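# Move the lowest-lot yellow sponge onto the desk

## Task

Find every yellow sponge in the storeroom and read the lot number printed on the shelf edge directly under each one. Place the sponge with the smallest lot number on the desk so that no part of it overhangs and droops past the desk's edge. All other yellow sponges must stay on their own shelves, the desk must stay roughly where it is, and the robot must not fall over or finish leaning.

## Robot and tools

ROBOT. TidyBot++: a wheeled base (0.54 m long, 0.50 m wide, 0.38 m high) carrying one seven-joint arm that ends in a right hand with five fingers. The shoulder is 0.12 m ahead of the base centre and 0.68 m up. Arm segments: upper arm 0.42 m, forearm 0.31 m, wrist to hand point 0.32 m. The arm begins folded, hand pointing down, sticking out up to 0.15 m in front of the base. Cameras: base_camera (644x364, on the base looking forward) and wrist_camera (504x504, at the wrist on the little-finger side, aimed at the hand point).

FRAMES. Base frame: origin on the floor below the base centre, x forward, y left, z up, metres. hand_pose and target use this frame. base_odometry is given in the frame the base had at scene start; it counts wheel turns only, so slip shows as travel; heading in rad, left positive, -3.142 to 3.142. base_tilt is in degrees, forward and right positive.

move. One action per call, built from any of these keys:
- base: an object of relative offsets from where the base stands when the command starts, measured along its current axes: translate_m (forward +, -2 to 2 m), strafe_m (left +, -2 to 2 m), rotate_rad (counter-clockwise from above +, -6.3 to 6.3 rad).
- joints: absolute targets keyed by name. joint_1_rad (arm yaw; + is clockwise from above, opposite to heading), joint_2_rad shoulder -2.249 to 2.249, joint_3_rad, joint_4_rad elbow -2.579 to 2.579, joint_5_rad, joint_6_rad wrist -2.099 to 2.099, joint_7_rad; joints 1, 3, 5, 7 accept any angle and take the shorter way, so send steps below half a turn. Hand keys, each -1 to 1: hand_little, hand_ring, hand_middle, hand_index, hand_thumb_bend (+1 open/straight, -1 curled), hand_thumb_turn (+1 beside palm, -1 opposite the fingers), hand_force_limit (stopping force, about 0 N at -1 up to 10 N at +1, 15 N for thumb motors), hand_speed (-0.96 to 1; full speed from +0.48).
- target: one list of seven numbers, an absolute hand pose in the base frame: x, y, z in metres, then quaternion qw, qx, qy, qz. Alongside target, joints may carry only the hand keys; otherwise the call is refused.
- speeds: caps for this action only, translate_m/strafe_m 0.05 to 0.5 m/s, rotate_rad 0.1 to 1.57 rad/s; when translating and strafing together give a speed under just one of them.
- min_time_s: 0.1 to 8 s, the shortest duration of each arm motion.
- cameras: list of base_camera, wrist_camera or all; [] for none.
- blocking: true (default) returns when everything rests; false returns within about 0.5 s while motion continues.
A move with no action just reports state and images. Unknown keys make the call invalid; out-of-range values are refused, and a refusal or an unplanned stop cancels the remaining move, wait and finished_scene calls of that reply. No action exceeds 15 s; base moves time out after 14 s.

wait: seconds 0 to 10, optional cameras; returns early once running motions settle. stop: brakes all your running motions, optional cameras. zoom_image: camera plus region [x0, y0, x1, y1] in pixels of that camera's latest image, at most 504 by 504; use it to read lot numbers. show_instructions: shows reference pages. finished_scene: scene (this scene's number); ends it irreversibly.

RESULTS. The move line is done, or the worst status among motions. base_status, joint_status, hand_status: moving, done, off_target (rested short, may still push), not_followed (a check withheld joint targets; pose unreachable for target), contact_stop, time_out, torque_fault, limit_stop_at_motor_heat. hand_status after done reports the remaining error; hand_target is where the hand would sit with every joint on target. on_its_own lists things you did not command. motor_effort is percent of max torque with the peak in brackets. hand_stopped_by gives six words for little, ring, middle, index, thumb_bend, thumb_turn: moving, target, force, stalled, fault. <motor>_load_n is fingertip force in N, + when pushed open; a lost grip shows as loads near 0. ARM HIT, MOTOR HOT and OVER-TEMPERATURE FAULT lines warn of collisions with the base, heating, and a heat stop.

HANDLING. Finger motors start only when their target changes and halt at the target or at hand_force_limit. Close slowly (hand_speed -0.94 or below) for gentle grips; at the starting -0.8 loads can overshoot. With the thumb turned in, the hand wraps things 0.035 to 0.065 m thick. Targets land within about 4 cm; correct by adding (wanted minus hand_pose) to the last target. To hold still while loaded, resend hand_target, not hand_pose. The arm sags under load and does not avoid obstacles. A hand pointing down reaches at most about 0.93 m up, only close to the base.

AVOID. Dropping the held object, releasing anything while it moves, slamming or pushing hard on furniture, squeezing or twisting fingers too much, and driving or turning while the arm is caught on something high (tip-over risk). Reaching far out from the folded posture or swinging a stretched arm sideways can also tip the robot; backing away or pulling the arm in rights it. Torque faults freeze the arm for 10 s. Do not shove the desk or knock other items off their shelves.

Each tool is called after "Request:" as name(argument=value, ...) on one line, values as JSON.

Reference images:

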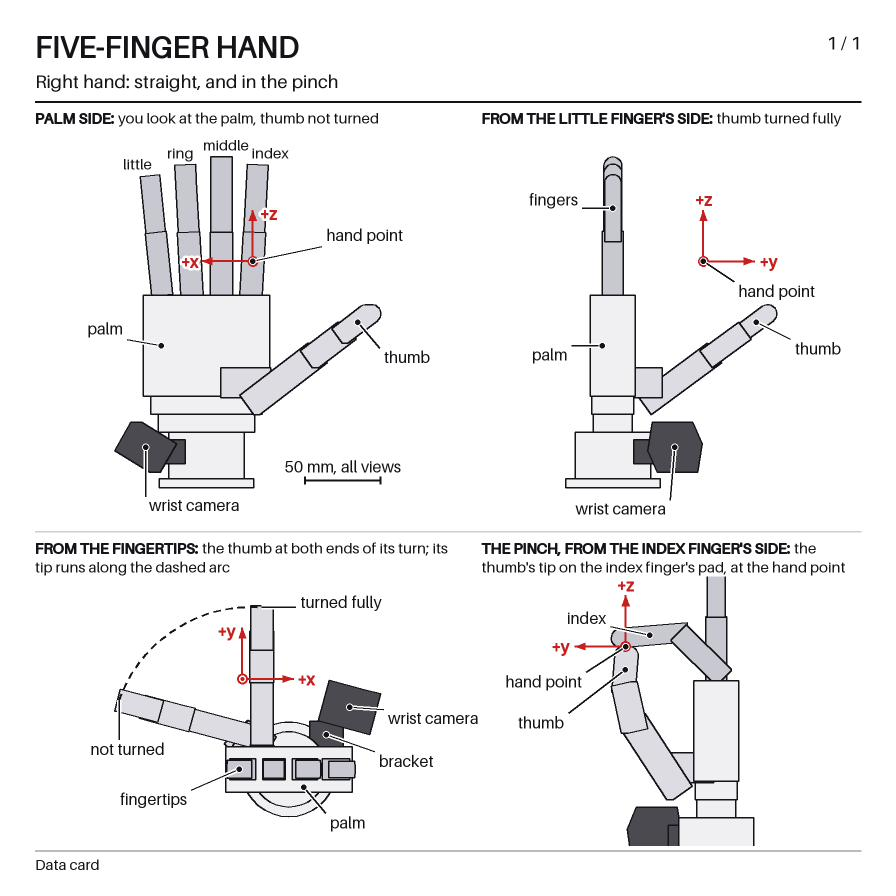

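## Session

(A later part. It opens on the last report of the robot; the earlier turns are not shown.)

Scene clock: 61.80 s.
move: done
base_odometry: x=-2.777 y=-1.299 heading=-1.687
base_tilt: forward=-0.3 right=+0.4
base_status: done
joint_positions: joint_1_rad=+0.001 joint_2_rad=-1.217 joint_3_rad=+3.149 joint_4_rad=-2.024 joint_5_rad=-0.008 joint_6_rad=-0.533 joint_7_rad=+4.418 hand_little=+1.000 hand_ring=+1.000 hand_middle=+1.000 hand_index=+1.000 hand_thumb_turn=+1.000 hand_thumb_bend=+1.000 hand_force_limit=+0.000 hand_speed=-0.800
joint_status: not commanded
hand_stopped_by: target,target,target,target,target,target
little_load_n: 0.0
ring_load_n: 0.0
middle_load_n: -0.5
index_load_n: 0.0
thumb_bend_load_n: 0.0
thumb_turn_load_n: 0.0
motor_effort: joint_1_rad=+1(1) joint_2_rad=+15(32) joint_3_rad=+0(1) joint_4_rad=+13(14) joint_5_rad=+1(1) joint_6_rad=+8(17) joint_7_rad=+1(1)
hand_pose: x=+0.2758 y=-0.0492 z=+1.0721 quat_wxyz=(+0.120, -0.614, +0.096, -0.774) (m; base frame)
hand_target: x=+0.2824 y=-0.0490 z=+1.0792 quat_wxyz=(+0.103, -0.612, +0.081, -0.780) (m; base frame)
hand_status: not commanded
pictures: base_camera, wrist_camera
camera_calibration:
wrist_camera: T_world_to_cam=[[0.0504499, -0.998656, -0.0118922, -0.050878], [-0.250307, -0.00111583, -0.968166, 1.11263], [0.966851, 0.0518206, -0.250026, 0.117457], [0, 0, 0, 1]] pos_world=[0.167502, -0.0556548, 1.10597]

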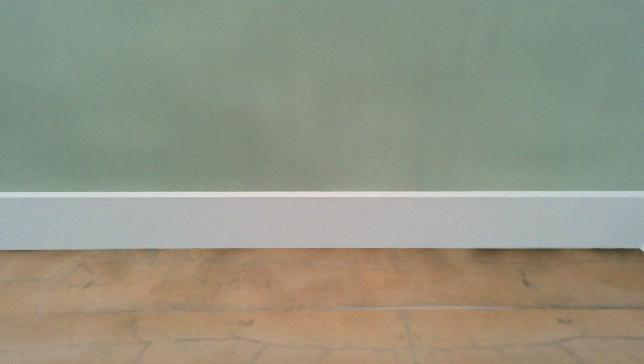

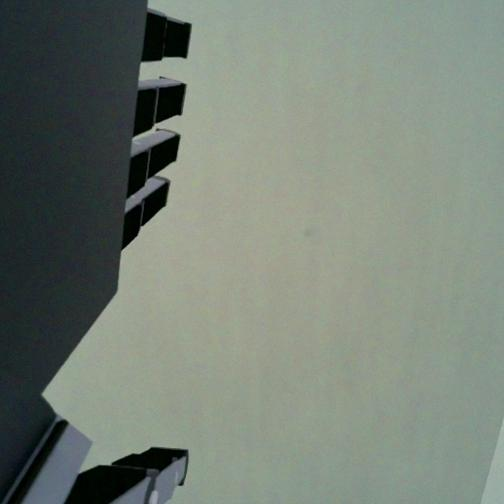

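Request:
move(base={"rotate_rad": 1.2}, joints={"joint_6_rad": -0.35}, cameras=["all"])

Request:
move(base={"rotate_rad": 0.7}, cameras=["all"])

Scene clock: 64.33 s.
move: done
base_odometry: x=-2.777 y=-1.299 heading=-0.487
base_tilt: forward=-0.4 right=+0.5
base_status: done
joint_positions: joint_1_rad=+0.001 joint_2_rad=-1.217 joint_3_rad=+3.149 joint_4_rad=-2.024 joint_5_rad=-0.008 joint_6_rad=-0.382 joint_7_rad=+4.418 hand_little=+1.000 hand_ring=+1.000 hand_middle=+1.000 hand_index=+1.000 hand_thumb_turn=+1.000 hand_thumb_bend=+1.000 hand_force_limit=+0.000 hand_speed=-0.800
joint_status: all done
hand_stopped_by: target,target,target,target,target,target
little_load_n: 0.0
ring_load_n: 0.0
middle_load_n: 0.0
index_load_n: 0.0
thumb_bend_load_n: 0.0
thumb_turn_load_n: 0.0
motor_effort: joint_1_rad=+1(2) joint_2_rad=+15(16) joint_3_rad=+0(1) joint_4_rad=+13(15) joint_5_rad=+0(1) joint_6_rad=+8(10) joint_7_rad=+1(1)
hand_pose: x=+0.2679 y=-0.0499 z=+1.1207 quat_wxyz=(+0.126, -0.553, +0.087, -0.819) (m; base frame)
hand_target: x=+0.2739 y=-0.0490 z=+1.1272 quat_wxyz=(+0.108, -0.552, +0.073, -0.824) (m; base frame)
hand_status: not commanded
pictures: base_camera, wrist_camera
camera_calibration:
wrist_camera: T_world_to_cam=[[0.0497212, -0.998753, -0.00445112, -0.0586632], [-0.101591, -0.000623942, -0.994826, 1.14775], [0.993583, 0.0499162, -0.101496, -0.0364316], [0, 0, 0, 1]] pos_world=[0.155716, -0.0560554, 1.13785]

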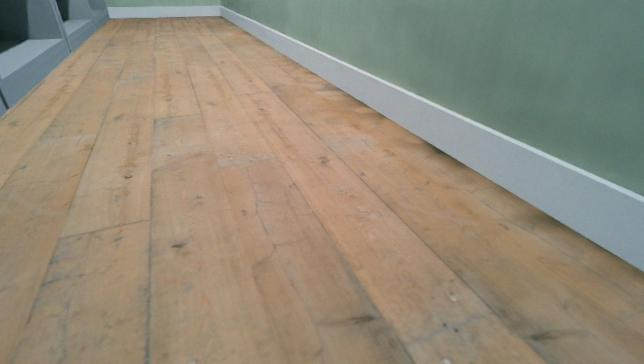

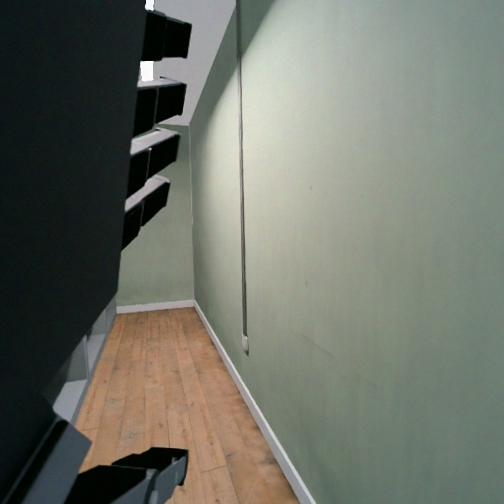

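Scene clock: 65.97 s.
move: done
base_odometry: x=-2.777 y=-1.299 heading=+0.212
base_tilt: forward=-0.3 right=+0.5
base_status: done
joint_positions: joint_1_rad=+0.001 joint_2_rad=-1.217 joint_3_rad=+3.149 joint_4_rad=-2.024 joint_5_rad=-0.008 joint_6_rad=-0.382 joint_7_rad=+4.418 hand_little=+1.000 hand_ring=+1.000 hand_middle=+1.000 hand_index=+1.000 hand_thumb_turn=+1.000 hand_thumb_bend=+1.000 hand_force_limit=+0.000 hand_speed=-0.800
joint_status: not commanded
hand_stopped_by: target,target,target,target,target,target
little_load_n: 0.0
ring_load_n: 0.0
middle_load_n: -0.5
index_load_n: 0.0
thumb_bend_load_n: 0.0
thumb_turn_load_n: 0.0
motor_effort: joint_1_rad=+1(2) joint_2_rad=+15(16) joint_3_rad=+0(1) joint_4_rad=+13(13) joint_5_rad=+0(1) joint_6_rad=+7(8) joint_7_rad=+1(1)
hand_pose: x=+0.2679 y=-0.0499 z=+1.1207 quat_wxyz=(+0.126, -0.553, +0.087, -0.819) (m; base frame)
hand_target: x=+0.2739 y=-0.0490 z=+1.1272 quat_wxyz=(+0.108, -0.552, +0.073, -0.824) (m; base frame)
hand_status: not commanded
pictures: base_camera, wrist_camera
camera_calibration:
wrist_camera: T_world_to_cam=[[0.0497212, -0.998753, -0.00445112, -0.0586632], [-0.101591, -0.000623942, -0.994826, 1.14775], [0.993583, 0.0499162, -0.101496, -0.0364316], [0, 0, 0, 1]] pos_world=[0.155716, -0.0560554, 1.13785]

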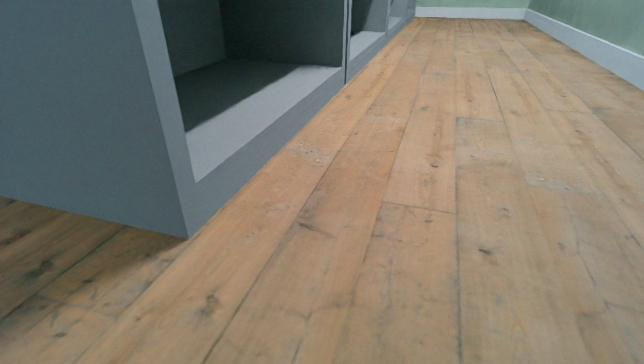

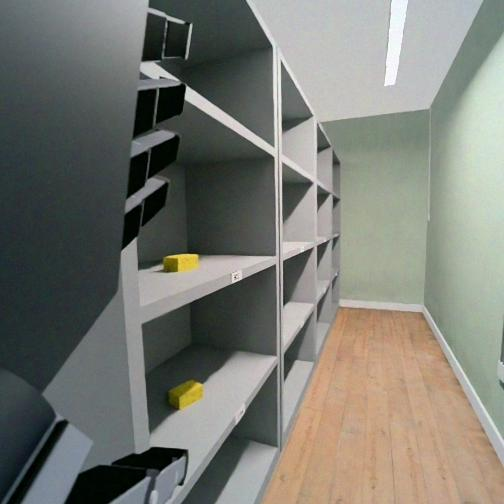

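Request:
zoom_image(camera="wrist_camera", region=[215, 260, 265, 300])

Request:
zoom_image(camera="wrist_camera", region=[215, 390, 265, 430])

Request:
zoom_image(camera="wrist_camera", region=[270, 180, 370, 350])

Scaled by 10.080.

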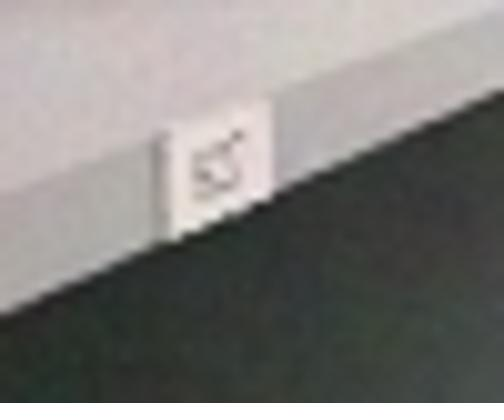

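Scaled by 10.080.

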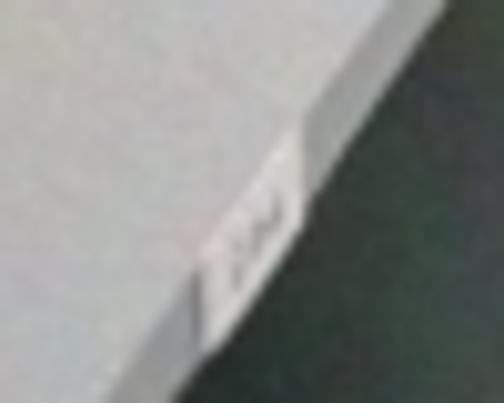

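Scaled by 2.965.

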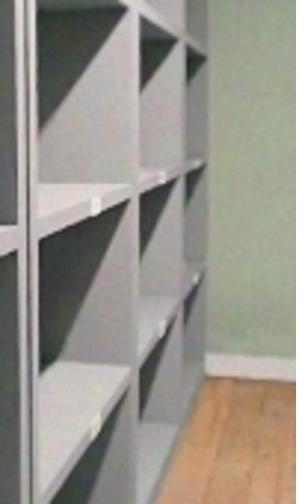

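Request:
move(base={"rotate_rad": 1.249, "translate_m": 0.911, "strafe_m": -0.493}, joints={"joint_6_rad": -0.8}, cameras=["all"])

Scene clock: 71.07 s.
move: done
base_odometry: x=-1.782 y=-1.589 heading=+1.462
base_tilt: forward=-0.3 right=+0.5
base_status: done
joint_positions: joint_1_rad=+0.002 joint_2_rad=-1.217 joint_3_rad=+3.149 joint_4_rad=-2.025 joint_5_rad=-0.008 joint_6_rad=-0.752 joint_7_rad=+4.418 hand_little=+1.000 hand_ring=+1.000 hand_middle=+1.000 hand_index=+1.000 hand_thumb_turn=+1.000 hand_thumb_bend=+1.000 hand_force_limit=+0.000 hand_speed=-0.800
joint_status: all done
hand_stopped_by: target,target,target,target,target,target
little_load_n: 0.0
ring_load_n: 0.0
middle_load_n: 0.0
index_load_n: -0.5
thumb_bend_load_n: 0.0
thumb_turn_load_n: 0.0
motor_effort: joint_1_rad=+1(2) joint_2_rad=+15(18) joint_3_rad=+0(2) joint_4_rad=+13(14) joint_5_rad=+0(1) joint_6_rad=+8(9) joint_7_rad=+1(1)
hand_pose: x=+0.2741 y=-0.0483 z=+1.0010 quat_wxyz=(+0.109, -0.695, +0.107, -0.703) (m; base frame)
hand_target: x=+0.2776 y=-0.0490 z=+0.9821 quat_wxyz=(+0.089, -0.721, +0.095, -0.680) (m; base frame)
hand_status: not commanded
pictures: base_camera, wrist_camera
camera_calibration:
wrist_camera: T_world_to_cam=[[0.0493465, -0.998526, -0.022592, -0.0396517], [-0.454462, -0.00230538, -0.890763, 1.02177], [0.889398, 0.0542233, -0.453906, 0.326758], [0, 0, 0, 1]] pos_world=[0.175694, -0.0549556, 1.05758]

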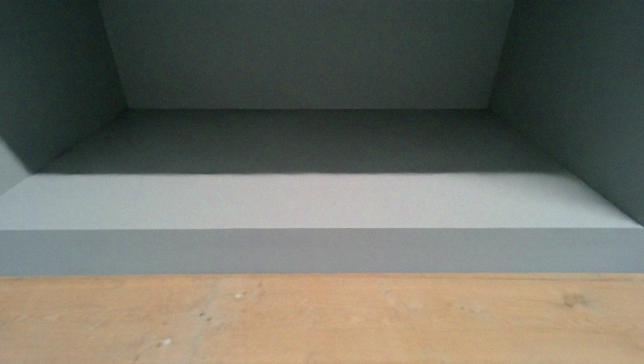

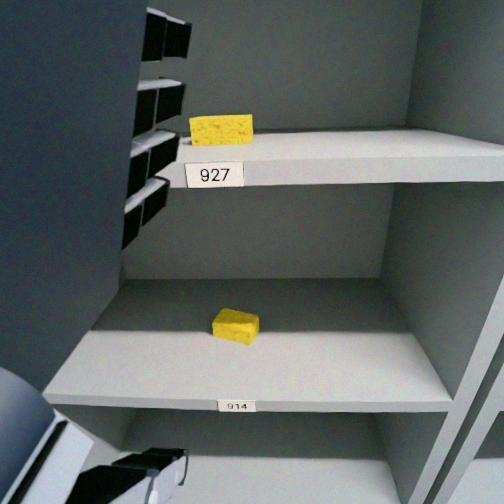

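Request:
move(base={"strafe_m": -0.8}, cameras=["all"])

Request:
move(base={"strafe_m": -1.0}, cameras=["all"])

Request:
move(base={"strafe_m": -1.0}, cameras=["all"])

Scene clock: 74.43 s.
move: done
base_odometry: x=-0.987 y=-1.676 heading=+1.462
base_tilt: forward=-0.3 right=+0.5
base_status: done
joint_positions: joint_1_rad=+0.001 joint_2_rad=-1.217 joint_3_rad=+3.149 joint_4_rad=-2.025 joint_5_rad=-0.008 joint_6_rad=-0.752 joint_7_rad=+4.418 hand_little=+1.000 hand_ring=+1.000 hand_middle=+1.000 hand_index=+1.000 hand_thumb_turn=+1.000 hand_thumb_bend=+1.000 hand_force_limit=+0.000 hand_speed=-0.800
joint_status: not commanded
hand_stopped_by: target,target,target,target,target,target
little_load_n: 0.0
ring_load_n: 0.0
middle_load_n: 0.0
index_load_n: 0.0
thumb_bend_load_n: 0.0
thumb_turn_load_n: 0.5
motor_effort: joint_1_rad=+1(2) joint_2_rad=+15(15) joint_3_rad=+0(2) joint_4_rad=+13(14) joint_5_rad=+0(1) joint_6_rad=+8(9) joint_7_rad=+1(1)
hand_pose: x=+0.2741 y=-0.0483 z=+1.0010 quat_wxyz=(+0.109, -0.695, +0.107, -0.703) (m; base frame)
hand_target: x=+0.2776 y=-0.0490 z=+0.9821 quat_wxyz=(+0.089, -0.721, +0.095, -0.680) (m; base frame)
hand_status: not commanded
pictures: base_camera, wrist_camera
camera_calibration:
wrist_camera: T_world_to_cam=[[0.0494808, -0.998521, -0.0225488, -0.0397208], [-0.454457, -0.00240471, -0.890766, 1.02177], [0.889394, 0.0543232, -0.453903, 0.326761], [0, 0, 0, 1]] pos_world=[0.175694, -0.0549557, 1.05758]

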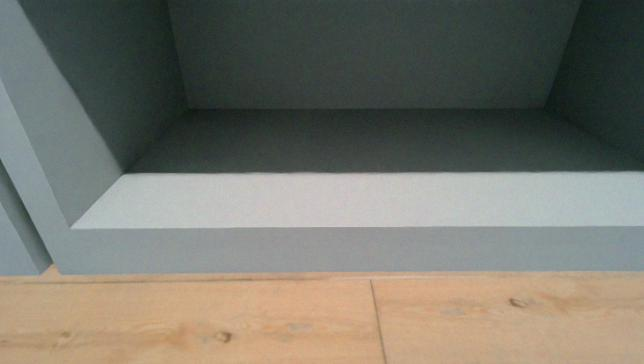

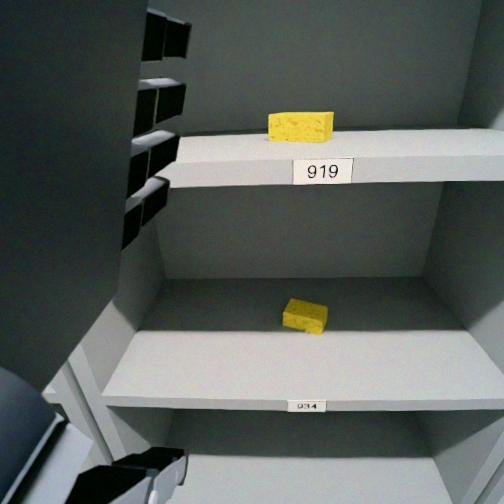

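Scene clock: 77.80 s.
move: done
base_odometry: x=+0.007 y=-1.785 heading=+1.462
base_tilt: forward=-0.3 right=+0.5
base_status: done
joint_positions: joint_1_rad=+0.001 joint_2_rad=-1.217 joint_3_rad=+3.149 joint_4_rad=-2.025 joint_5_rad=-0.008 joint_6_rad=-0.752 joint_7_rad=+4.418 hand_little=+1.000 hand_ring=+1.000 hand_middle=+1.000 hand_index=+1.000 hand_thumb_turn=+1.000 hand_thumb_bend=+1.000 hand_force_limit=+0.000 hand_speed=-0.800
joint_status: not commanded
hand_stopped_by: target,target,target,target,target,target
little_load_n: 0.0
ring_load_n: 0.0
middle_load_n: 0.0
index_load_n: 0.0
thumb_bend_load_n: 0.0
thumb_turn_load_n: 0.0
motor_effort: joint_1_rad=+1(2) joint_2_rad=+15(16) joint_3_rad=+0(2) joint_4_rad=+13(14) joint_5_rad=+0(1) joint_6_rad=+8(8) joint_7_rad=+1(1)
hand_pose: x=+0.2741 y=-0.0482 z=+1.0011 quat_wxyz=(+0.109, -0.695, +0.107, -0.703) (m; base frame)
hand_target: x=+0.2776 y=-0.0490 z=+0.9821 quat_wxyz=(+0.089, -0.721, +0.095, -0.680) (m; base frame)
hand_status: not commanded
pictures: base_camera, wrist_camera
camera_calibration:
wrist_camera: T_world_to_cam=[[0.0496606, -0.998515, -0.0224168, -0.0397923], [-0.454445, -0.00260367, -0.890771, 1.02176], [0.889389, 0.0544234, -0.4539, 0.326758], [0, 0, 0, 1]] pos_world=[0.175695, -0.0548561, 1.05758]

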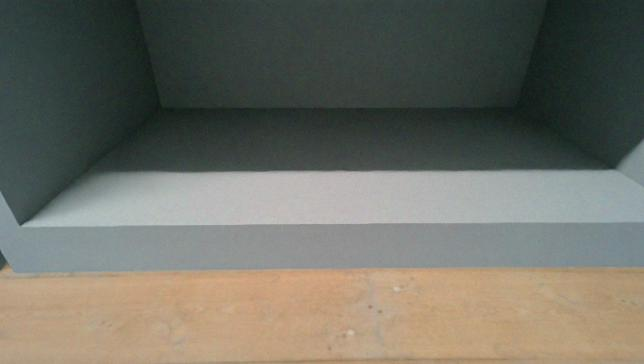

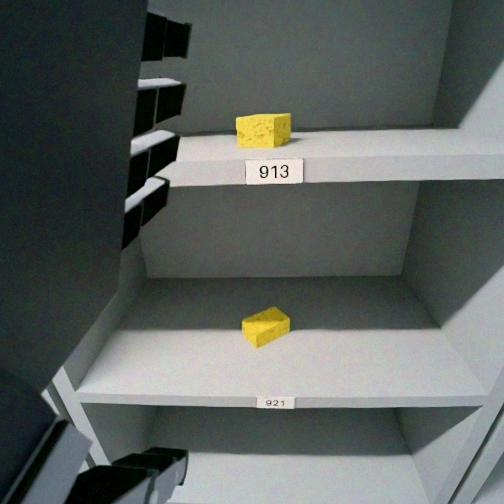

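Scene clock: 81.17 s.
move: done
base_odometry: x=+1.002 y=-1.894 heading=+1.462
base_tilt: forward=-0.3 right=+0.5
base_status: done
joint_positions: joint_1_rad=+0.001 joint_2_rad=-1.217 joint_3_rad=+3.149 joint_4_rad=-2.025 joint_5_rad=-0.008 joint_6_rad=-0.752 joint_7_rad=+4.418 hand_little=+1.000 hand_ring=+1.000 hand_middle=+1.000 hand_index=+1.000 hand_thumb_turn=+1.000 hand_thumb_bend=+1.000 hand_force_limit=+0.000 hand_speed=-0.800
joint_status: not commanded
hand_stopped_by: target,target,target,target,target,target
little_load_n: 0.0
ring_load_n: 0.0
middle_load_n: 0.0
index_load_n: -0.5
thumb_bend_load_n: 0.0
thumb_turn_load_n: 0.0
motor_effort: joint_1_rad=+1(2) joint_2_rad=+15(16) joint_3_rad=+0(2) joint_4_rad=+13(13) joint_5_rad=+1(1) joint_6_rad=+8(8) joint_7_rad=+0(1)
hand_pose: x=+0.2741 y=-0.0482 z=+1.0011 quat_wxyz=(+0.109, -0.695, +0.107, -0.703) (m; base frame)
hand_target: x=+0.2776 y=-0.0490 z=+0.9821 quat_wxyz=(+0.089, -0.721, +0.095, -0.680) (m; base frame)
hand_status: not commanded
pictures: base_camera, wrist_camera
camera_calibration:
wrist_camera: T_world_to_cam=[[0.0497062, -0.998514, -0.022328, -0.0398945], [-0.45444, -0.0027033, -0.890773, 1.02176], [0.889389, 0.0544237, -0.453899, 0.326757], [0, 0, 0, 1]] pos_world=[0.175695, -0.0548564, 1.05758]

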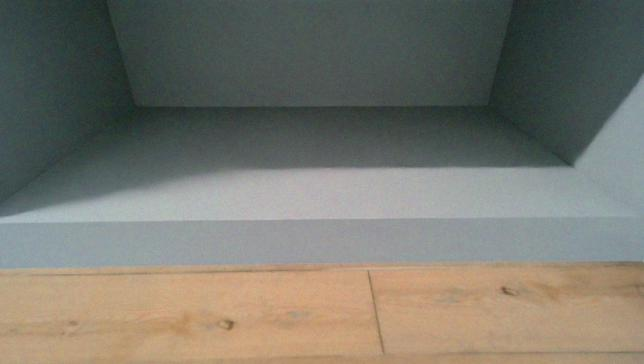

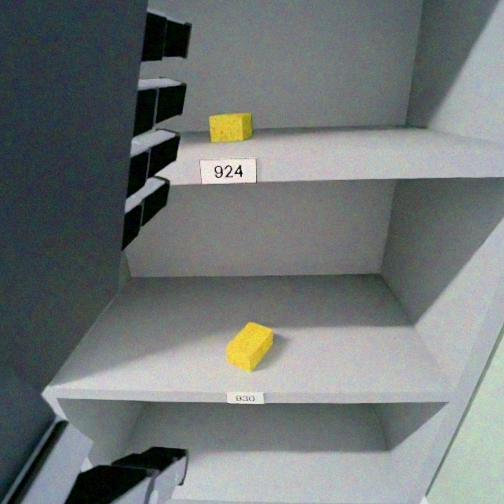

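Request:
move(base={"rotate_rad": -1.0}, joints={"joint_6_rad": -0.3}, cameras=["all"])

Scene clock: 83.67 s.
move: done
base_odometry: x=+1.002 y=-1.894 heading=+0.462
base_tilt: forward=-0.4 right=+0.4
base_status: done
joint_positions: joint_1_rad=+0.001 joint_2_rad=-1.217 joint_3_rad=+3.149 joint_4_rad=-2.025 joint_5_rad=-0.008 joint_6_rad=-0.345 joint_7_rad=+4.418 hand_little=+1.000 hand_ring=+1.000 hand_middle=+1.000 hand_index=+1.000 hand_thumb_turn=+1.000 hand_thumb_bend=+1.000 hand_force_limit=+0.000 hand_speed=-0.800
joint_status: all done
hand_stopped_by: target,target,target,target,target,target
little_load_n: 0.0
ring_load_n: 0.0
middle_load_n: 0.0
index_load_n: 0.0
thumb_bend_load_n: 0.0
thumb_turn_load_n: 0.0
motor_effort: joint_1_rad=+1(2) joint_2_rad=+15(16) joint_3_rad=+0(1) joint_4_rad=+12(15) joint_5_rad=+0(1) joint_6_rad=+7(10) joint_7_rad=+1(1)
hand_pose: x=+0.2649 y=-0.0499 z=+1.1323 quat_wxyz=(+0.127, -0.538, +0.085, -0.829) (m; base frame)
hand_target: x=+0.2694 y=-0.0490 z=+1.1429 quat_wxyz=(+0.110, -0.531, +0.070, -0.837) (m; base frame)
hand_status: not commanded
pictures: base_camera, wrist_camera
camera_calibration:
wrist_camera: T_world_to_cam=[[0.04956, -0.998768, -0.00248227, -0.0606829], [-0.0645196, -0.000721387, -0.997916, 1.15267], [0.996685, 0.0496168, -0.0644759, -0.0749879], [0, 0, 0, 1]] pos_world=[0.152116, -0.056056, 1.14528]

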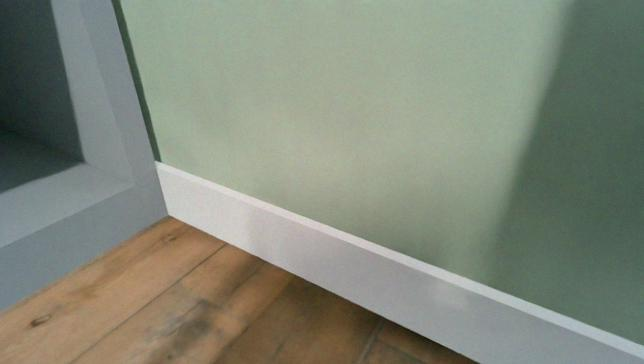

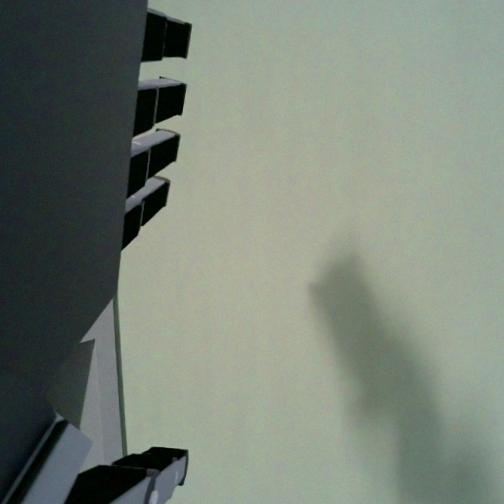

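Request:
move(base={"rotate_rad": 1.0})

Request:
move(base={"strafe_m": 1.0, "translate_m": -0.18}, joints={"joint_6_rad": -0.5}, cameras=["all"])

Scene clock: 92.33 s.
move: done
base_odometry: x=+1.002 y=-1.894 heading=+1.462
base_tilt: forward=-0.3 right=+0.4
base_status: done
joint_positions: joint_1_rad=+0.001 joint_2_rad=-1.217 joint_3_rad=+3.149 joint_4_rad=-2.025 joint_5_rad=-0.008 joint_6_rad=-0.345 joint_7_rad=+4.418 hand_little=+1.000 hand_ring=+1.000 hand_middle=+1.000 hand_index=+1.000 hand_thumb_turn=+1.000 hand_thumb_bend=+1.000 hand_force_limit=+0.000 hand_speed=-0.800
joint_status: not commanded
hand_stopped_by: target,target,target,target,target,target
little_load_n: 0.0
ring_load_n: 0.0
middle_load_n: 0.0
index_load_n: 0.0
thumb_bend_load_n: 0.0
thumb_turn_load_n: 0.0
motor_effort: joint_1_rad=+1(2) joint_2_rad=+15(16) joint_3_rad=+0(1) joint_4_rad=+12(13) joint_5_rad=+0(1) joint_6_rad=+8(8) joint_7_rad=+1(1)
hand_pose: x=+0.2649 y=-0.0499 z=+1.1323 quat_wxyz=(+0.127, -0.538, +0.085, -0.829) (m; base frame)
hand_target: x=+0.2694 y=-0.0490 z=+1.1429 quat_wxyz=(+0.110, -0.531, +0.070, -0.837) (m; base frame)
hand_status: not commanded
pictures: none

Scene clock: 98.23 s.
move: time_out
base_odometry: x=-0.010 y=-1.964 heading=+1.458
base_tilt: forward=-0.3 right=+0.5
base_status: translate_m time_out (by the wheels' count: -0.180 of -0.180); strafe_m time_out (by the wheels' count: +0.998 of +1.000)
joint_positions: joint_1_rad=-0.067 joint_2_rad=-1.179 joint_3_rad=+3.133 joint_4_rad=-2.015 joint_5_rad=-0.008 joint_6_rad=-0.488 joint_7_rad=+4.418 hand_little=+1.000 hand_ring=+1.000 hand_middle=+1.000 hand_index=+1.000 hand_thumb_turn=+1.000 hand_thumb_bend=+1.000 hand_force_limit=+0.000 hand_speed=-0.800
joint_status: all done
hand_stopped_by: target,target,target,target,target,target
little_load_n: 0.0
ring_load_n: 0.0
middle_load_n: 0.0
index_load_n: 0.0
thumb_bend_load_n: 0.0
thumb_turn_load_n: 0.0
motor_effort: joint_1_rad=+12(67) joint_2_rad=+11(27) joint_3_rad=+1(9) joint_4_rad=+11(15) joint_5_rad=+1(4) joint_6_rad=+8(11) joint_7_rad=+1(1)
hand_pose: x=+0.2900 y=-0.0307 z=+1.0861 quat_wxyz=(+0.144, -0.611, +0.066, -0.775) (m; base frame)
hand_target: x=+0.2824 y=-0.0490 z=+1.0792 quat_wxyz=(+0.103, -0.612, +0.081, -0.780) (m; base frame)
hand_status: not commanded
pictures: base_camera, wrist_camera
camera_calibration:
wrist_camera: T_world_to_cam=[[0.124131, -0.992257, 0.00425884, -0.0716536], [-0.232989, -0.0333184, -0.971909, 1.12782], [0.964525, 0.119652, -0.23532, 0.0930879], [0, 0, 0, 1]] pos_world=[0.181878, -0.0446598, 1.11835]

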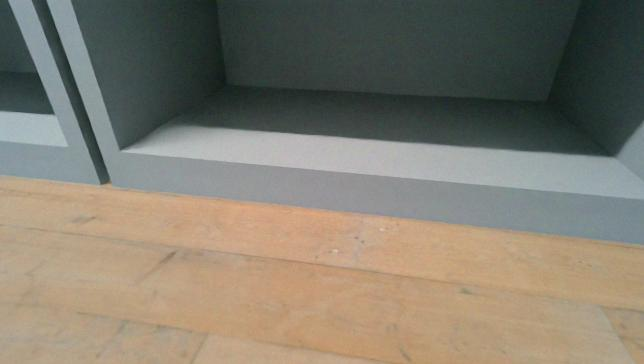

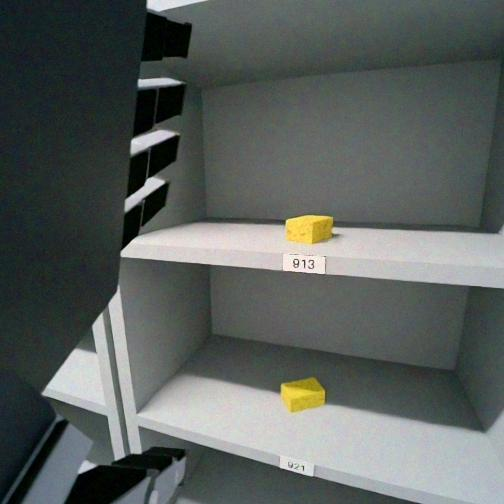

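Request:
move(base={"translate_m": 0.1}, joints={"joint_1_rad": 0})

Request:
move(base={"rotate_rad": -0.187}, cameras=["all"])

Scene clock: 100.40 s.
move: done
base_odometry: x=+0.001 y=-1.864 heading=+1.458
base_tilt: forward=-0.3 right=+0.5
base_status: done
joint_positions: joint_1_rad=+0.004 joint_2_rad=-1.194 joint_3_rad=+3.133 joint_4_rad=-2.018 joint_5_rad=-0.008 joint_6_rad=-0.488 joint_7_rad=+4.418 hand_little=+1.000 hand_ring=+1.000 hand_middle=+1.000 hand_index=+1.000 hand_thumb_turn=+1.000 hand_thumb_bend=+1.000 hand_force_limit=+0.000 hand_speed=-0.800
joint_status: all done
hand_stopped_by: target,target,target,target,target,target
little_load_n: 0.0
ring_load_n: 0.0
middle_load_n: 0.0
index_load_n: -0.5
thumb_bend_load_n: 0.0
thumb_turn_load_n: -0.5
motor_effort: joint_1_rad=+1(11) joint_2_rad=+14(17) joint_3_rad=+1(1) joint_4_rad=+13(14) joint_5_rad=+0(1) joint_6_rad=+7(8) joint_7_rad=+1(1)
hand_pose: x=+0.2819 y=-0.0428 z=+1.0869 quat_wxyz=(+0.117, -0.604, +0.087, -0.784) (m; base frame)
hand_target: x=+0.2824 y=-0.0490 z=+1.0792 quat_wxyz=(+0.103, -0.612, +0.081, -0.780) (m; base frame)
hand_status: not commanded
pictures: none

Scene clock: 101.40 s.
move: done
base_odometry: x=+0.001 y=-1.864 heading=+1.271
base_tilt: forward=-0.3 right=+0.5
base_status: done
joint_positions: joint_1_rad=+0.004 joint_2_rad=-1.194 joint_3_rad=+3.133 joint_4_rad=-2.018 joint_5_rad=-0.008 joint_6_rad=-0.488 joint_7_rad=+4.418 hand_little=+1.000 hand_ring=+1.000 hand_middle=+1.000 hand_index=+1.000 hand_thumb_turn=+1.000 hand_thumb_bend=+1.000 hand_force_limit=+0.000 hand_speed=-0.800
joint_status: not commanded
hand_stopped_by: target,target,target,target,target,target
little_load_n: 0.0
ring_load_n: 0.0
middle_load_n: 0.0
index_load_n: 0.0
thumb_bend_load_n: 0.0
thumb_turn_load_n: 0.0
motor_effort: joint_1_rad=+1(2) joint_2_rad=+15(15) joint_3_rad=+1(1) joint_4_rad=+13(13) joint_5_rad=+0(1) joint_6_rad=+8(8) joint_7_rad=+1(1)
hand_pose: x=+0.2819 y=-0.0428 z=+1.0869 quat_wxyz=(+0.117, -0.604, +0.087, -0.784) (m; base frame)
hand_target: x=+0.2824 y=-0.0490 z=+1.0792 quat_wxyz=(+0.103, -0.612, +0.081, -0.780) (m; base frame)
hand_status: not commanded
pictures: base_camera, wrist_camera
camera_calibration:
wrist_camera: T_world_to_cam=[[0.0532172, -0.998571, 0.00495855, -0.06366], [-0.222935, -0.016721, -0.97469, 1.12724], [0.97338, 0.0507649, -0.223507, 0.0842391], [0, 0, 0, 1]] pos_world=[0.172693, -0.0489968, 1.11785]

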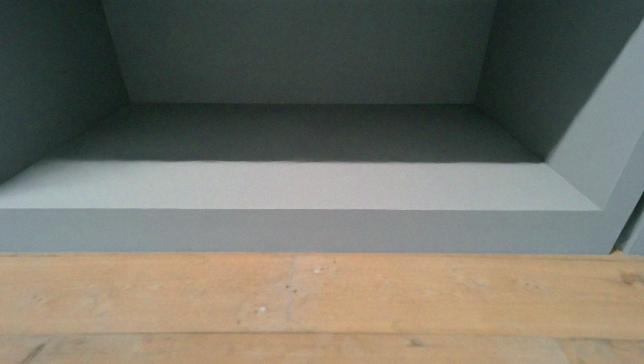

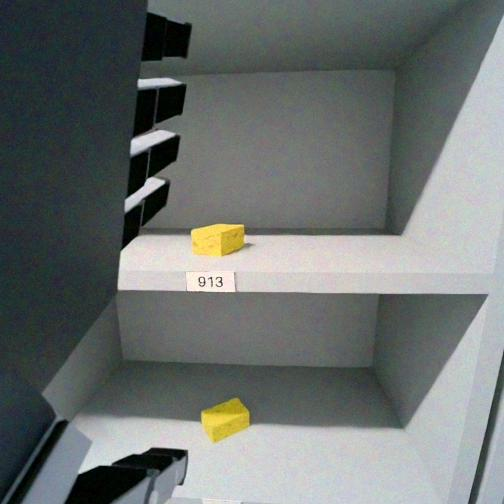

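Request:
move(joints={"joint_1_rad": 0, "joint_2_rad": -0.463, "joint_3_rad": 3.142, "joint_4_rad": -1.842, "joint_5_rad": 0, "joint_6_rad": -0.192, "joint_7_rad": -1.57, "hand_speed": 0.3, "hand_thumb_turn": -1}, min_time_s=2.5, cameras=["all"])

Scene clock: 106.67 s.
move: done
base_odometry: x=+0.001 y=-1.864 heading=+1.271
base_tilt: forward=-0.3 right=+0.5
base_status: not commanded
joint_positions: joint_1_rad=+0.004 joint_2_rad=-0.476 joint_3_rad=+3.133 joint_4_rad=-1.867 joint_5_rad=-0.008 joint_6_rad=-0.255 joint_7_rad=+4.672 hand_little=+1.000 hand_ring=+1.000 hand_middle=+1.000 hand_index=+1.000 hand_thumb_turn=-1.000 hand_thumb_bend=+1.000 hand_force_limit=+0.000 hand_speed=+0.300
joint_status: all done
hand_stopped_by: target,target,target,target,target,target
little_load_n: 0.0
ring_load_n: 0.0
middle_load_n: 0.0
index_load_n: 0.0
thumb_bend_load_n: 0.0
thumb_turn_load_n: 0.0
motor_effort: joint_1_rad=+1(2) joint_2_rad=-2(17) joint_3_rad=+0(2) joint_4_rad=+16(18) joint_5_rad=+1(2) joint_6_rad=+8(9) joint_7_rad=+1(2)
hand_pose: x=+0.5542 y=-0.0537 z=+1.0549 quat_wxyz=(+0.017, -0.733, +0.014, -0.680) (m; base frame)
hand_target: x=+0.5617 y=-0.0591 z=+1.0873 quat_wxyz=(+0.000, -0.707, +0.000, -0.707) (m; base frame)
hand_status: not commanded
pictures: base_camera, wrist_camera
camera_calibration:
wrist_camera: T_world_to_cam=[[0.0704616, -0.969737, 0.233764, -0.338309], [-0.525564, -0.235272, -0.817575, 1.14672], [0.847831, -0.0652503, -0.526237, 0.195259], [0, 0, 0, 1]] pos_world=[0.460967, -0.0455387, 1.11937]

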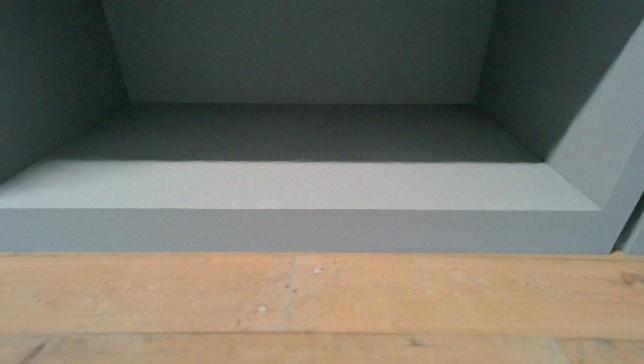

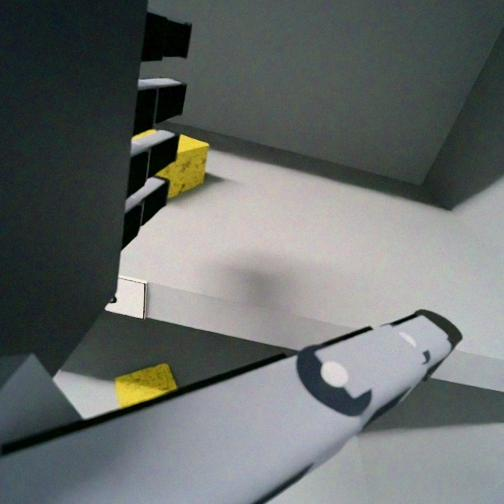

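Request:
move(base={"strafe_m": 0.12}, cameras=["wrist_camera"])

Scene clock: 108.43 s.
move: done
base_odometry: x=-0.114 y=-1.829 heading=+1.270
base_tilt: forward=-0.3 right=+0.5
base_status: done
joint_positions: joint_1_rad=+0.004 joint_2_rad=-0.476 joint_3_rad=+3.134 joint_4_rad=-1.866 joint_5_rad=-0.008 joint_6_rad=-0.253 joint_7_rad=+4.673 hand_little=+1.000 hand_ring=+1.000 hand_middle=+1.000 hand_index=+1.000 hand_thumb_turn=-1.000 hand_thumb_bend=+1.000 hand_force_limit=+0.000 hand_speed=+0.300
joint_status: not commanded
hand_stopped_by: target,target,target,target,target,target
little_load_n: 0.0
ring_load_n: 0.0
middle_load_n: 0.0
index_load_n: 0.0
thumb_bend_load_n: 0.0
thumb_turn_load_n: 0.0
motor_effort: joint_1_rad=+1(1) joint_2_rad=-2(4) joint_3_rad=+0(2) joint_4_rad=+17(17) joint_5_rad=+1(1) joint_6_rad=+8(8) joint_7_rad=+1(1)
hand_pose: x=+0.5543 y=-0.0541 z=+1.0556 quat_wxyz=(+0.016, -0.732, +0.014, -0.681) (m; base frame)
hand_target: x=+0.5617 y=-0.0591 z=+1.0873 quat_wxyz=(+0.000, -0.707, +0.000, -0.707) (m; base frame)
hand_status: not commanded
pictures: wrist_camera
camera_calibration:
wrist_camera: T_world_to_cam=[[0.0697019, -0.96959, 0.234598, -0.339222], [-0.524239, -0.235681, -0.818308, 1.14736], [0.848714, -0.0659477, -0.524724, 0.193429], [0, 0, 0, 1]] pos_world=[0.460968, -0.0457397, 1.11997]

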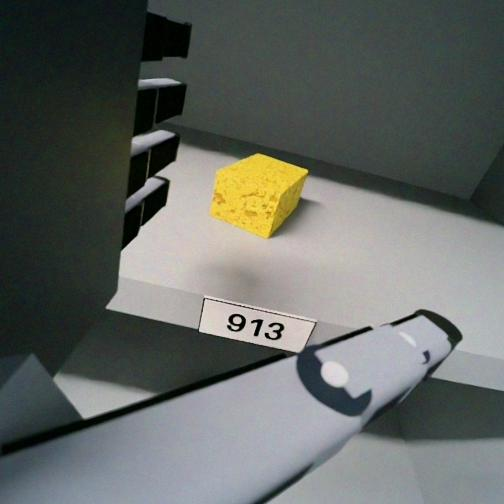

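Request:
zoom_image(camera="wrist_camera", region=[190, 130, 330, 250])

Scaled by 3.600.

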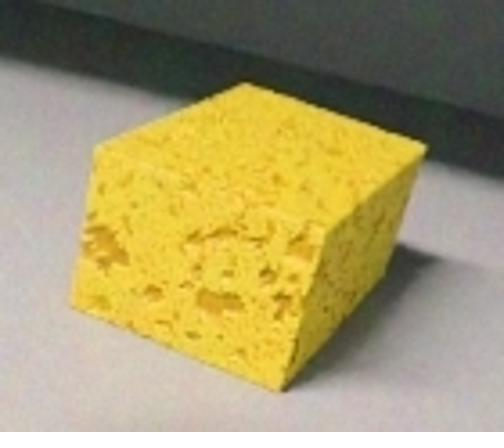

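Request:
move(base={"rotate_rad": -0.32})

Request:
move(base={"strafe_m": 0.22}, joints={"joint_1_rad": 0, "joint_2_rad": -0.3, "joint_3_rad": 3.142, "joint_4_rad": -1.88, "joint_5_rad": 0, "joint_6_rad": 0.08, "joint_7_rad": -1.57}, cameras=["all"])

Scene clock: 113.60 s.
move: done
base_odometry: x=-0.114 y=-1.828 heading=+0.951
base_tilt: forward=-0.3 right=+0.5
base_status: done
joint_positions: joint_1_rad=+0.004 joint_2_rad=-0.476 joint_3_rad=+3.135 joint_4_rad=-1.866 joint_5_rad=-0.008 joint_6_rad=-0.253 joint_7_rad=+4.673 hand_little=+1.000 hand_ring=+1.000 hand_middle=+1.000 hand_index=+1.000 hand_thumb_turn=-1.000 hand_thumb_bend=+1.000 hand_force_limit=+0.000 hand_speed=+0.300
joint_status: not commanded
hand_stopped_by: target,target,target,target,target,target
little_load_n: 0.0
ring_load_n: 0.0
middle_load_n: 0.0
index_load_n: 0.0
thumb_bend_load_n: 0.0
thumb_turn_load_n: 0.0
motor_effort: joint_1_rad=+1(2) joint_2_rad=-2(3) joint_3_rad=+0(2) joint_4_rad=+17(17) joint_5_rad=+1(1) joint_6_rad=+8(9) joint_7_rad=+0(1)
hand_pose: x=+0.5543 y=-0.0549 z=+1.0556 quat_wxyz=(+0.016, -0.732, +0.015, -0.681) (m; base frame)
hand_target: x=+0.5617 y=-0.0591 z=+1.0873 quat_wxyz=(+0.000, -0.707, +0.000, -0.707) (m; base frame)
hand_status: not commanded
pictures: none

Scene clock: 115.17 s.
move: done
base_odometry: x=-0.293 y=-1.700 heading=+0.950
base_tilt: forward=-0.3 right=+0.5
base_status: done
joint_positions: joint_1_rad=+0.004 joint_2_rad=-0.312 joint_3_rad=+3.135 joint_4_rad=-1.866 joint_5_rad=-0.008 joint_6_rad=+0.017 joint_7_rad=+4.673 hand_little=+1.000 hand_ring=+1.000 hand_middle=+1.000 hand_index=+1.000 hand_thumb_turn=-1.000 hand_thumb_bend=+1.000 hand_force_limit=+0.000 hand_speed=+0.300
joint_status: all done
hand_stopped_by: target,target,target,target,target,target
little_load_n: 0.0
ring_load_n: 0.0
middle_load_n: 0.0
index_load_n: 0.0
thumb_bend_load_n: 0.0
thumb_turn_load_n: 0.5
motor_effort: joint_1_rad=+1(3) joint_2_rad=-7(9) joint_3_rad=+0(3) joint_4_rad=+16(18) joint_5_rad=+0(1) joint_6_rad=+8(9) joint_7_rad=+1(2)
hand_pose: x=+0.6274 y=-0.0556 z=+1.0647 quat_wxyz=(+0.017, -0.695, +0.015, -0.719) (m; base frame)
hand_target: x=+0.6324 y=-0.0591 z=+1.0730 quat_wxyz=(+0.000, -0.682, +0.000, -0.732) (m; base frame)
hand_status: not commanded
pictures: base_camera, wrist_camera
camera_calibration:
wrist_camera: T_world_to_cam=[[0.0419924, -0.970247, 0.238449, -0.33468], [-0.43525, -0.232588, -0.869747, 1.19186], [0.89933, -0.0672623, -0.432067, 0.00555231], [0, 0, 0, 1]] pos_world=[0.52782, -0.0471354, 1.11882]

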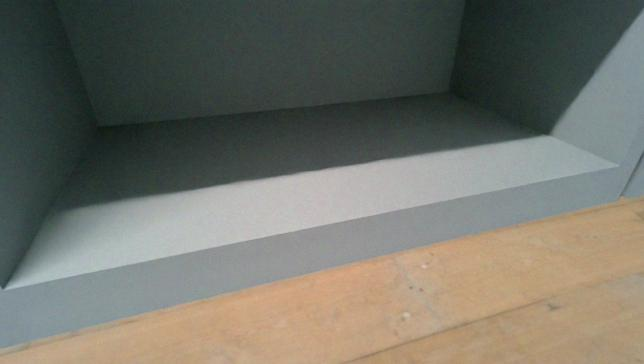

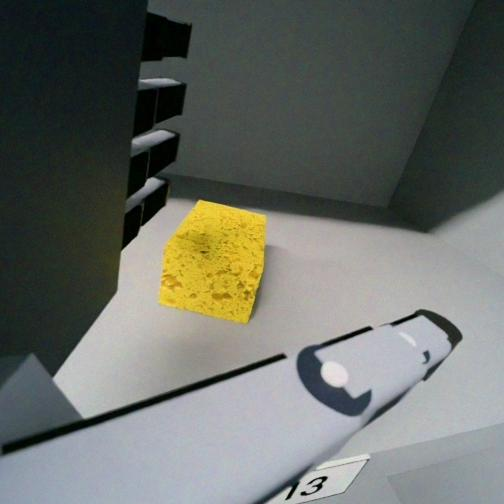

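Request:
zoom_image(camera="wrist_camera", region=[140, 185, 290, 335])

Scaled by 3.360.

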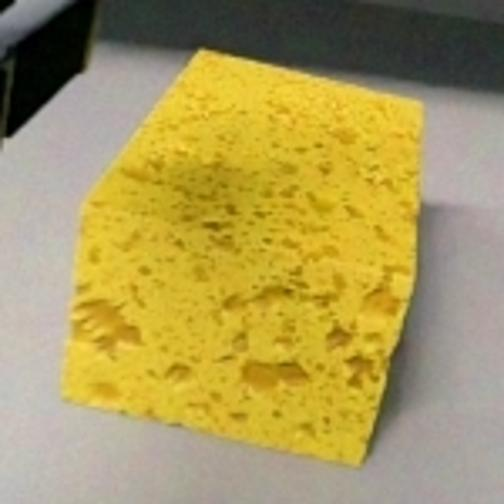

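Request:
move(joints={"joint_1_rad": 0, "joint_2_rad": -0.312, "joint_3_rad": 3.142, "joint_4_rad": -1.975, "joint_5_rad": 0, "joint_6_rad": 0.09, "joint_7_rad": -1.57}, base={"strafe_m": 0.01}, min_time_s=1.5, cameras=["wrist_camera"])

Scene clock: 118.97 s.
move: done
base_odometry: x=-0.302 y=-1.694 heading=+0.950
base_tilt: forward=-0.3 right=+0.4
base_status: done
joint_positions: joint_1_rad=+0.004 joint_2_rad=-0.312 joint_3_rad=+3.136 joint_4_rad=-1.952 joint_5_rad=-0.008 joint_6_rad=+0.029 joint_7_rad=+4.673 hand_little=+1.000 hand_ring=+1.000 hand_middle=+1.000 hand_index=+1.000 hand_thumb_turn=-1.000 hand_thumb_bend=+1.000 hand_force_limit=+0.000 hand_speed=+0.300
joint_status: all done
hand_stopped_by: target,target,target,target,target,target
little_load_n: 0.0
ring_load_n: 0.0
middle_load_n: 0.0
index_load_n: 0.0
thumb_bend_load_n: 0.0
thumb_turn_load_n: 0.5
motor_effort: joint_1_rad=+1(2) joint_2_rad=-7(7) joint_3_rad=+0(3) joint_4_rad=+16(18) joint_5_rad=+0(1) joint_6_rad=+8(9) joint_7_rad=+0(2)
hand_pose: x=+0.6241 y=-0.0559 z=+1.0140 quat_wxyz=(+0.016, -0.721, +0.016, -0.692) (m; base frame)
hand_target: x=+0.6249 y=-0.0591 z=+1.0218 quat_wxyz=(+0.000, -0.708, +0.000, -0.706) (m; base frame)
hand_status: not commanded
pictures: wrist_camera
camera_calibration:
wrist_camera: T_world_to_cam=[[0.0592632, -0.97025, 0.234739, -0.329766], [-0.498634, -0.232487, -0.835054, 1.15054], [0.864785, -0.0675609, -0.497577, 0.0745145], [0, 0, 0, 1]] pos_world=[0.528802, -0.0474354, 1.07525]

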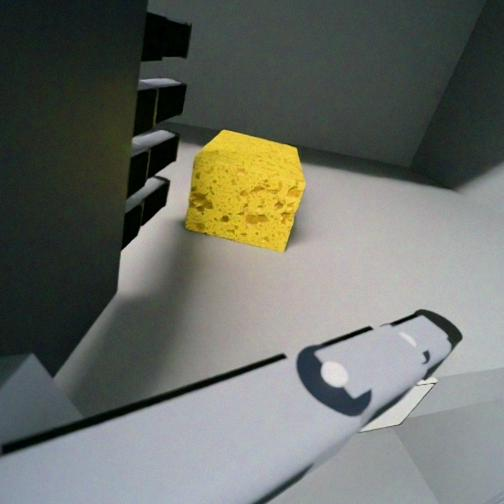

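Request:
move(base={"translate_m": 0.115}, speeds={"translate_m": 0.1}, cameras=["wrist_camera"])

Scene clock: 120.90 s.
move: done
base_odometry: x=-0.235 y=-1.601 heading=+0.950
base_tilt: forward=-0.3 right=+0.4
base_status: done
joint_positions: joint_1_rad=+0.004 joint_2_rad=-0.333 joint_3_rad=+3.136 joint_4_rad=-1.956 joint_5_rad=-0.008 joint_6_rad=+0.052 joint_7_rad=+4.677 hand_little=+1.000 hand_ring=+1.000 hand_middle=+1.000 hand_index=+1.000 hand_thumb_turn=-1.000 hand_thumb_bend=+1.000 hand_force_limit=+0.000 hand_speed=+0.300
joint_status: not commanded
hand_stopped_by: target,target,target,target,target,target
little_load_n: 0.0
ring_load_n: 0.0
middle_load_n: 0.0
index_load_n: 0.0
thumb_bend_load_n: 0.0
thumb_turn_load_n: 0.0
motor_effort: joint_1_rad=+1(1) joint_2_rad=-5(7) joint_3_rad=+0(2) joint_4_rad=+14(21) joint_5_rad=+1(1) joint_6_rad=+6(15) joint_7_rad=+0(1)
hand_pose: x=+0.6173 y=-0.0562 z=+1.0299 quat_wxyz=(+0.015, -0.707, +0.014, -0.707) (m; base frame)
hand_target: x=+0.6249 y=-0.0591 z=+1.0218 quat_wxyz=(+0.000, -0.708, +0.000, -0.706) (m; base frame)
hand_status: not commanded
pictures: wrist_camera
camera_calibration:
wrist_camera: T_world_to_cam=[[0.0491249, -0.969352, 0.240713, -0.333227], [-0.464005, -0.235568, -0.853936, 1.15835], [0.884469, -0.0697427, -0.461357, 0.0387648], [0, 0, 0, 1]] pos_world=[0.519564, -0.0474412, 1.08725]

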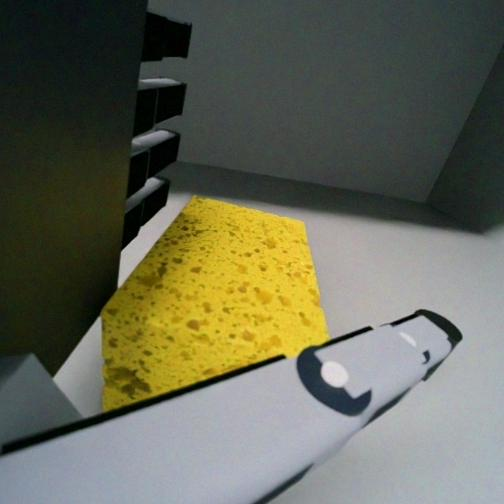

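Request:
move(joints={"joint_1_rad": 0, "joint_2_rad": -0.25, "joint_3_rad": 3.142, "joint_4_rad": -1.72, "joint_5_rad": 0, "joint_6_rad": -0.32, "joint_7_rad": -1.57}, min_time_s=1.5, cameras=["wrist_camera"])

Scene clock: 124.73 s.
move: done
base_odometry: x=-0.235 y=-1.601 heading=+0.950
base_tilt: forward=-0.3 right=+0.4
base_status: not commanded
joint_positions: joint_1_rad=+0.004 joint_2_rad=-0.276 joint_3_rad=+3.136 joint_4_rad=-1.742 joint_5_rad=-0.008 joint_6_rad=-0.252 joint_7_rad=+4.677 hand_little=+1.000 hand_ring=+1.000 hand_middle=+1.000 hand_index=+1.000 hand_thumb_turn=-1.000 hand_thumb_bend=+1.000 hand_force_limit=+0.000 hand_speed=+0.300
joint_status: all done
hand_stopped_by: target,target,target,target,target,target
little_load_n: 0.0
ring_load_n: 0.0
middle_load_n: 0.0
index_load_n: 0.0
thumb_bend_load_n: 0.0
thumb_turn_load_n: 0.0
motor_effort: joint_1_rad=+1(2) joint_2_rad=-7(8) joint_3_rad=+0(1) joint_4_rad=+17(17) joint_5_rad=+0(1) joint_6_rad=+8(9) joint_7_rad=+1(2)
hand_pose: x=+0.6309 y=-0.0555 z=+1.0389 quat_wxyz=(+0.015, -0.757, +0.014, -0.653) (m; base frame)
hand_target: x=+0.6353 y=-0.0591 z=+1.0210 quat_wxyz=(+0.000, -0.780, +0.000, -0.626) (m; base frame)
hand_status: not commanded
pictures: wrist_camera
camera_calibration:
wrist_camera: T_world_to_cam=[[0.0862472, -0.969209, 0.230641, -0.348346], [-0.584725, -0.236681, -0.775937, 1.16763], [0.806634, -0.067939, -0.587134, 0.2108], [0, 0, 0, 1]] pos_world=[0.542749, -0.0469422, 1.11012]

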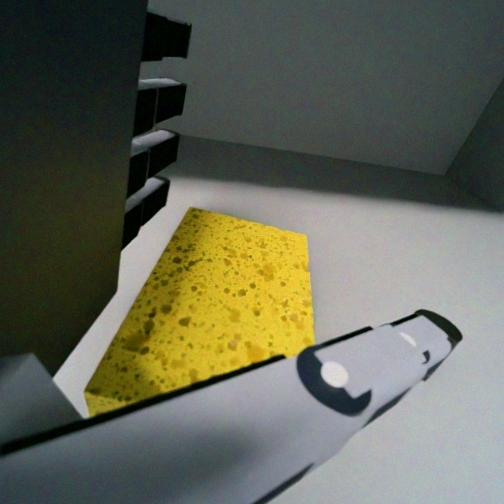

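Request:
move(joints={"joint_1_rad": 0, "joint_2_rad": -0.235, "joint_3_rad": 3.142, "joint_4_rad": -1.695, "joint_5_rad": 0, "joint_6_rad": -0.445, "joint_7_rad": -1.57}, min_time_s=1.0, cameras=["wrist_camera"])

Scene clock: 126.43 s.
move: done
base_odometry: x=-0.235 y=-1.601 heading=+0.950
base_tilt: forward=-0.3 right=+0.5
base_status: not commanded
joint_positions: joint_1_rad=+0.004 joint_2_rad=-0.265 joint_3_rad=+3.136 joint_4_rad=-1.710 joint_5_rad=-0.008 joint_6_rad=-0.370 joint_7_rad=+4.677 hand_little=+1.000 hand_ring=+1.000 hand_middle=+1.000 hand_index=+1.000 hand_thumb_turn=-1.000 hand_thumb_bend=+1.000 hand_force_limit=+0.000 hand_speed=+0.300
joint_status: all done
hand_stopped_by: target,target,target,target,target,target
little_load_n: 0.0
ring_load_n: 0.0
middle_load_n: 0.0
index_load_n: 0.0
thumb_bend_load_n: 0.0
thumb_turn_load_n: -1.5
motor_effort: joint_1_rad=+1(2) joint_2_rad=-7(8) joint_3_rad=+0(1) joint_4_rad=+15(17) joint_5_rad=+0(2) joint_6_rad=+7(9) joint_7_rad=+0(2)
hand_pose: x=+0.6255 y=-0.0553 z=+1.0173 quat_wxyz=(+0.014, -0.788, +0.015, -0.616) (m; base frame)
hand_target: x=+0.6276 y=-0.0591 z=+0.9910 quat_wxyz=(+0.000, -0.815, +0.000, -0.580) (m; base frame)
hand_status: not commanded
pictures: wrist_camera
camera_calibration:
wrist_camera: T_world_to_cam=[[0.108789, -0.968989, 0.221868, -0.347827], [-0.656079, -0.237667, -0.716293, 1.13161], [0.74681, -0.0676384, -0.661588, 0.315675], [0, 0, 0, 1]] pos_world=[0.544514, -0.0467436, 1.09658]

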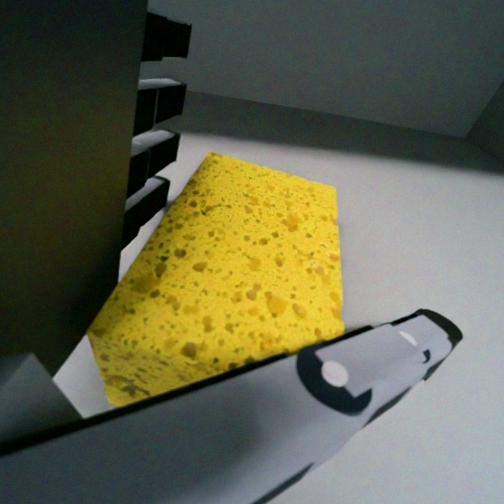

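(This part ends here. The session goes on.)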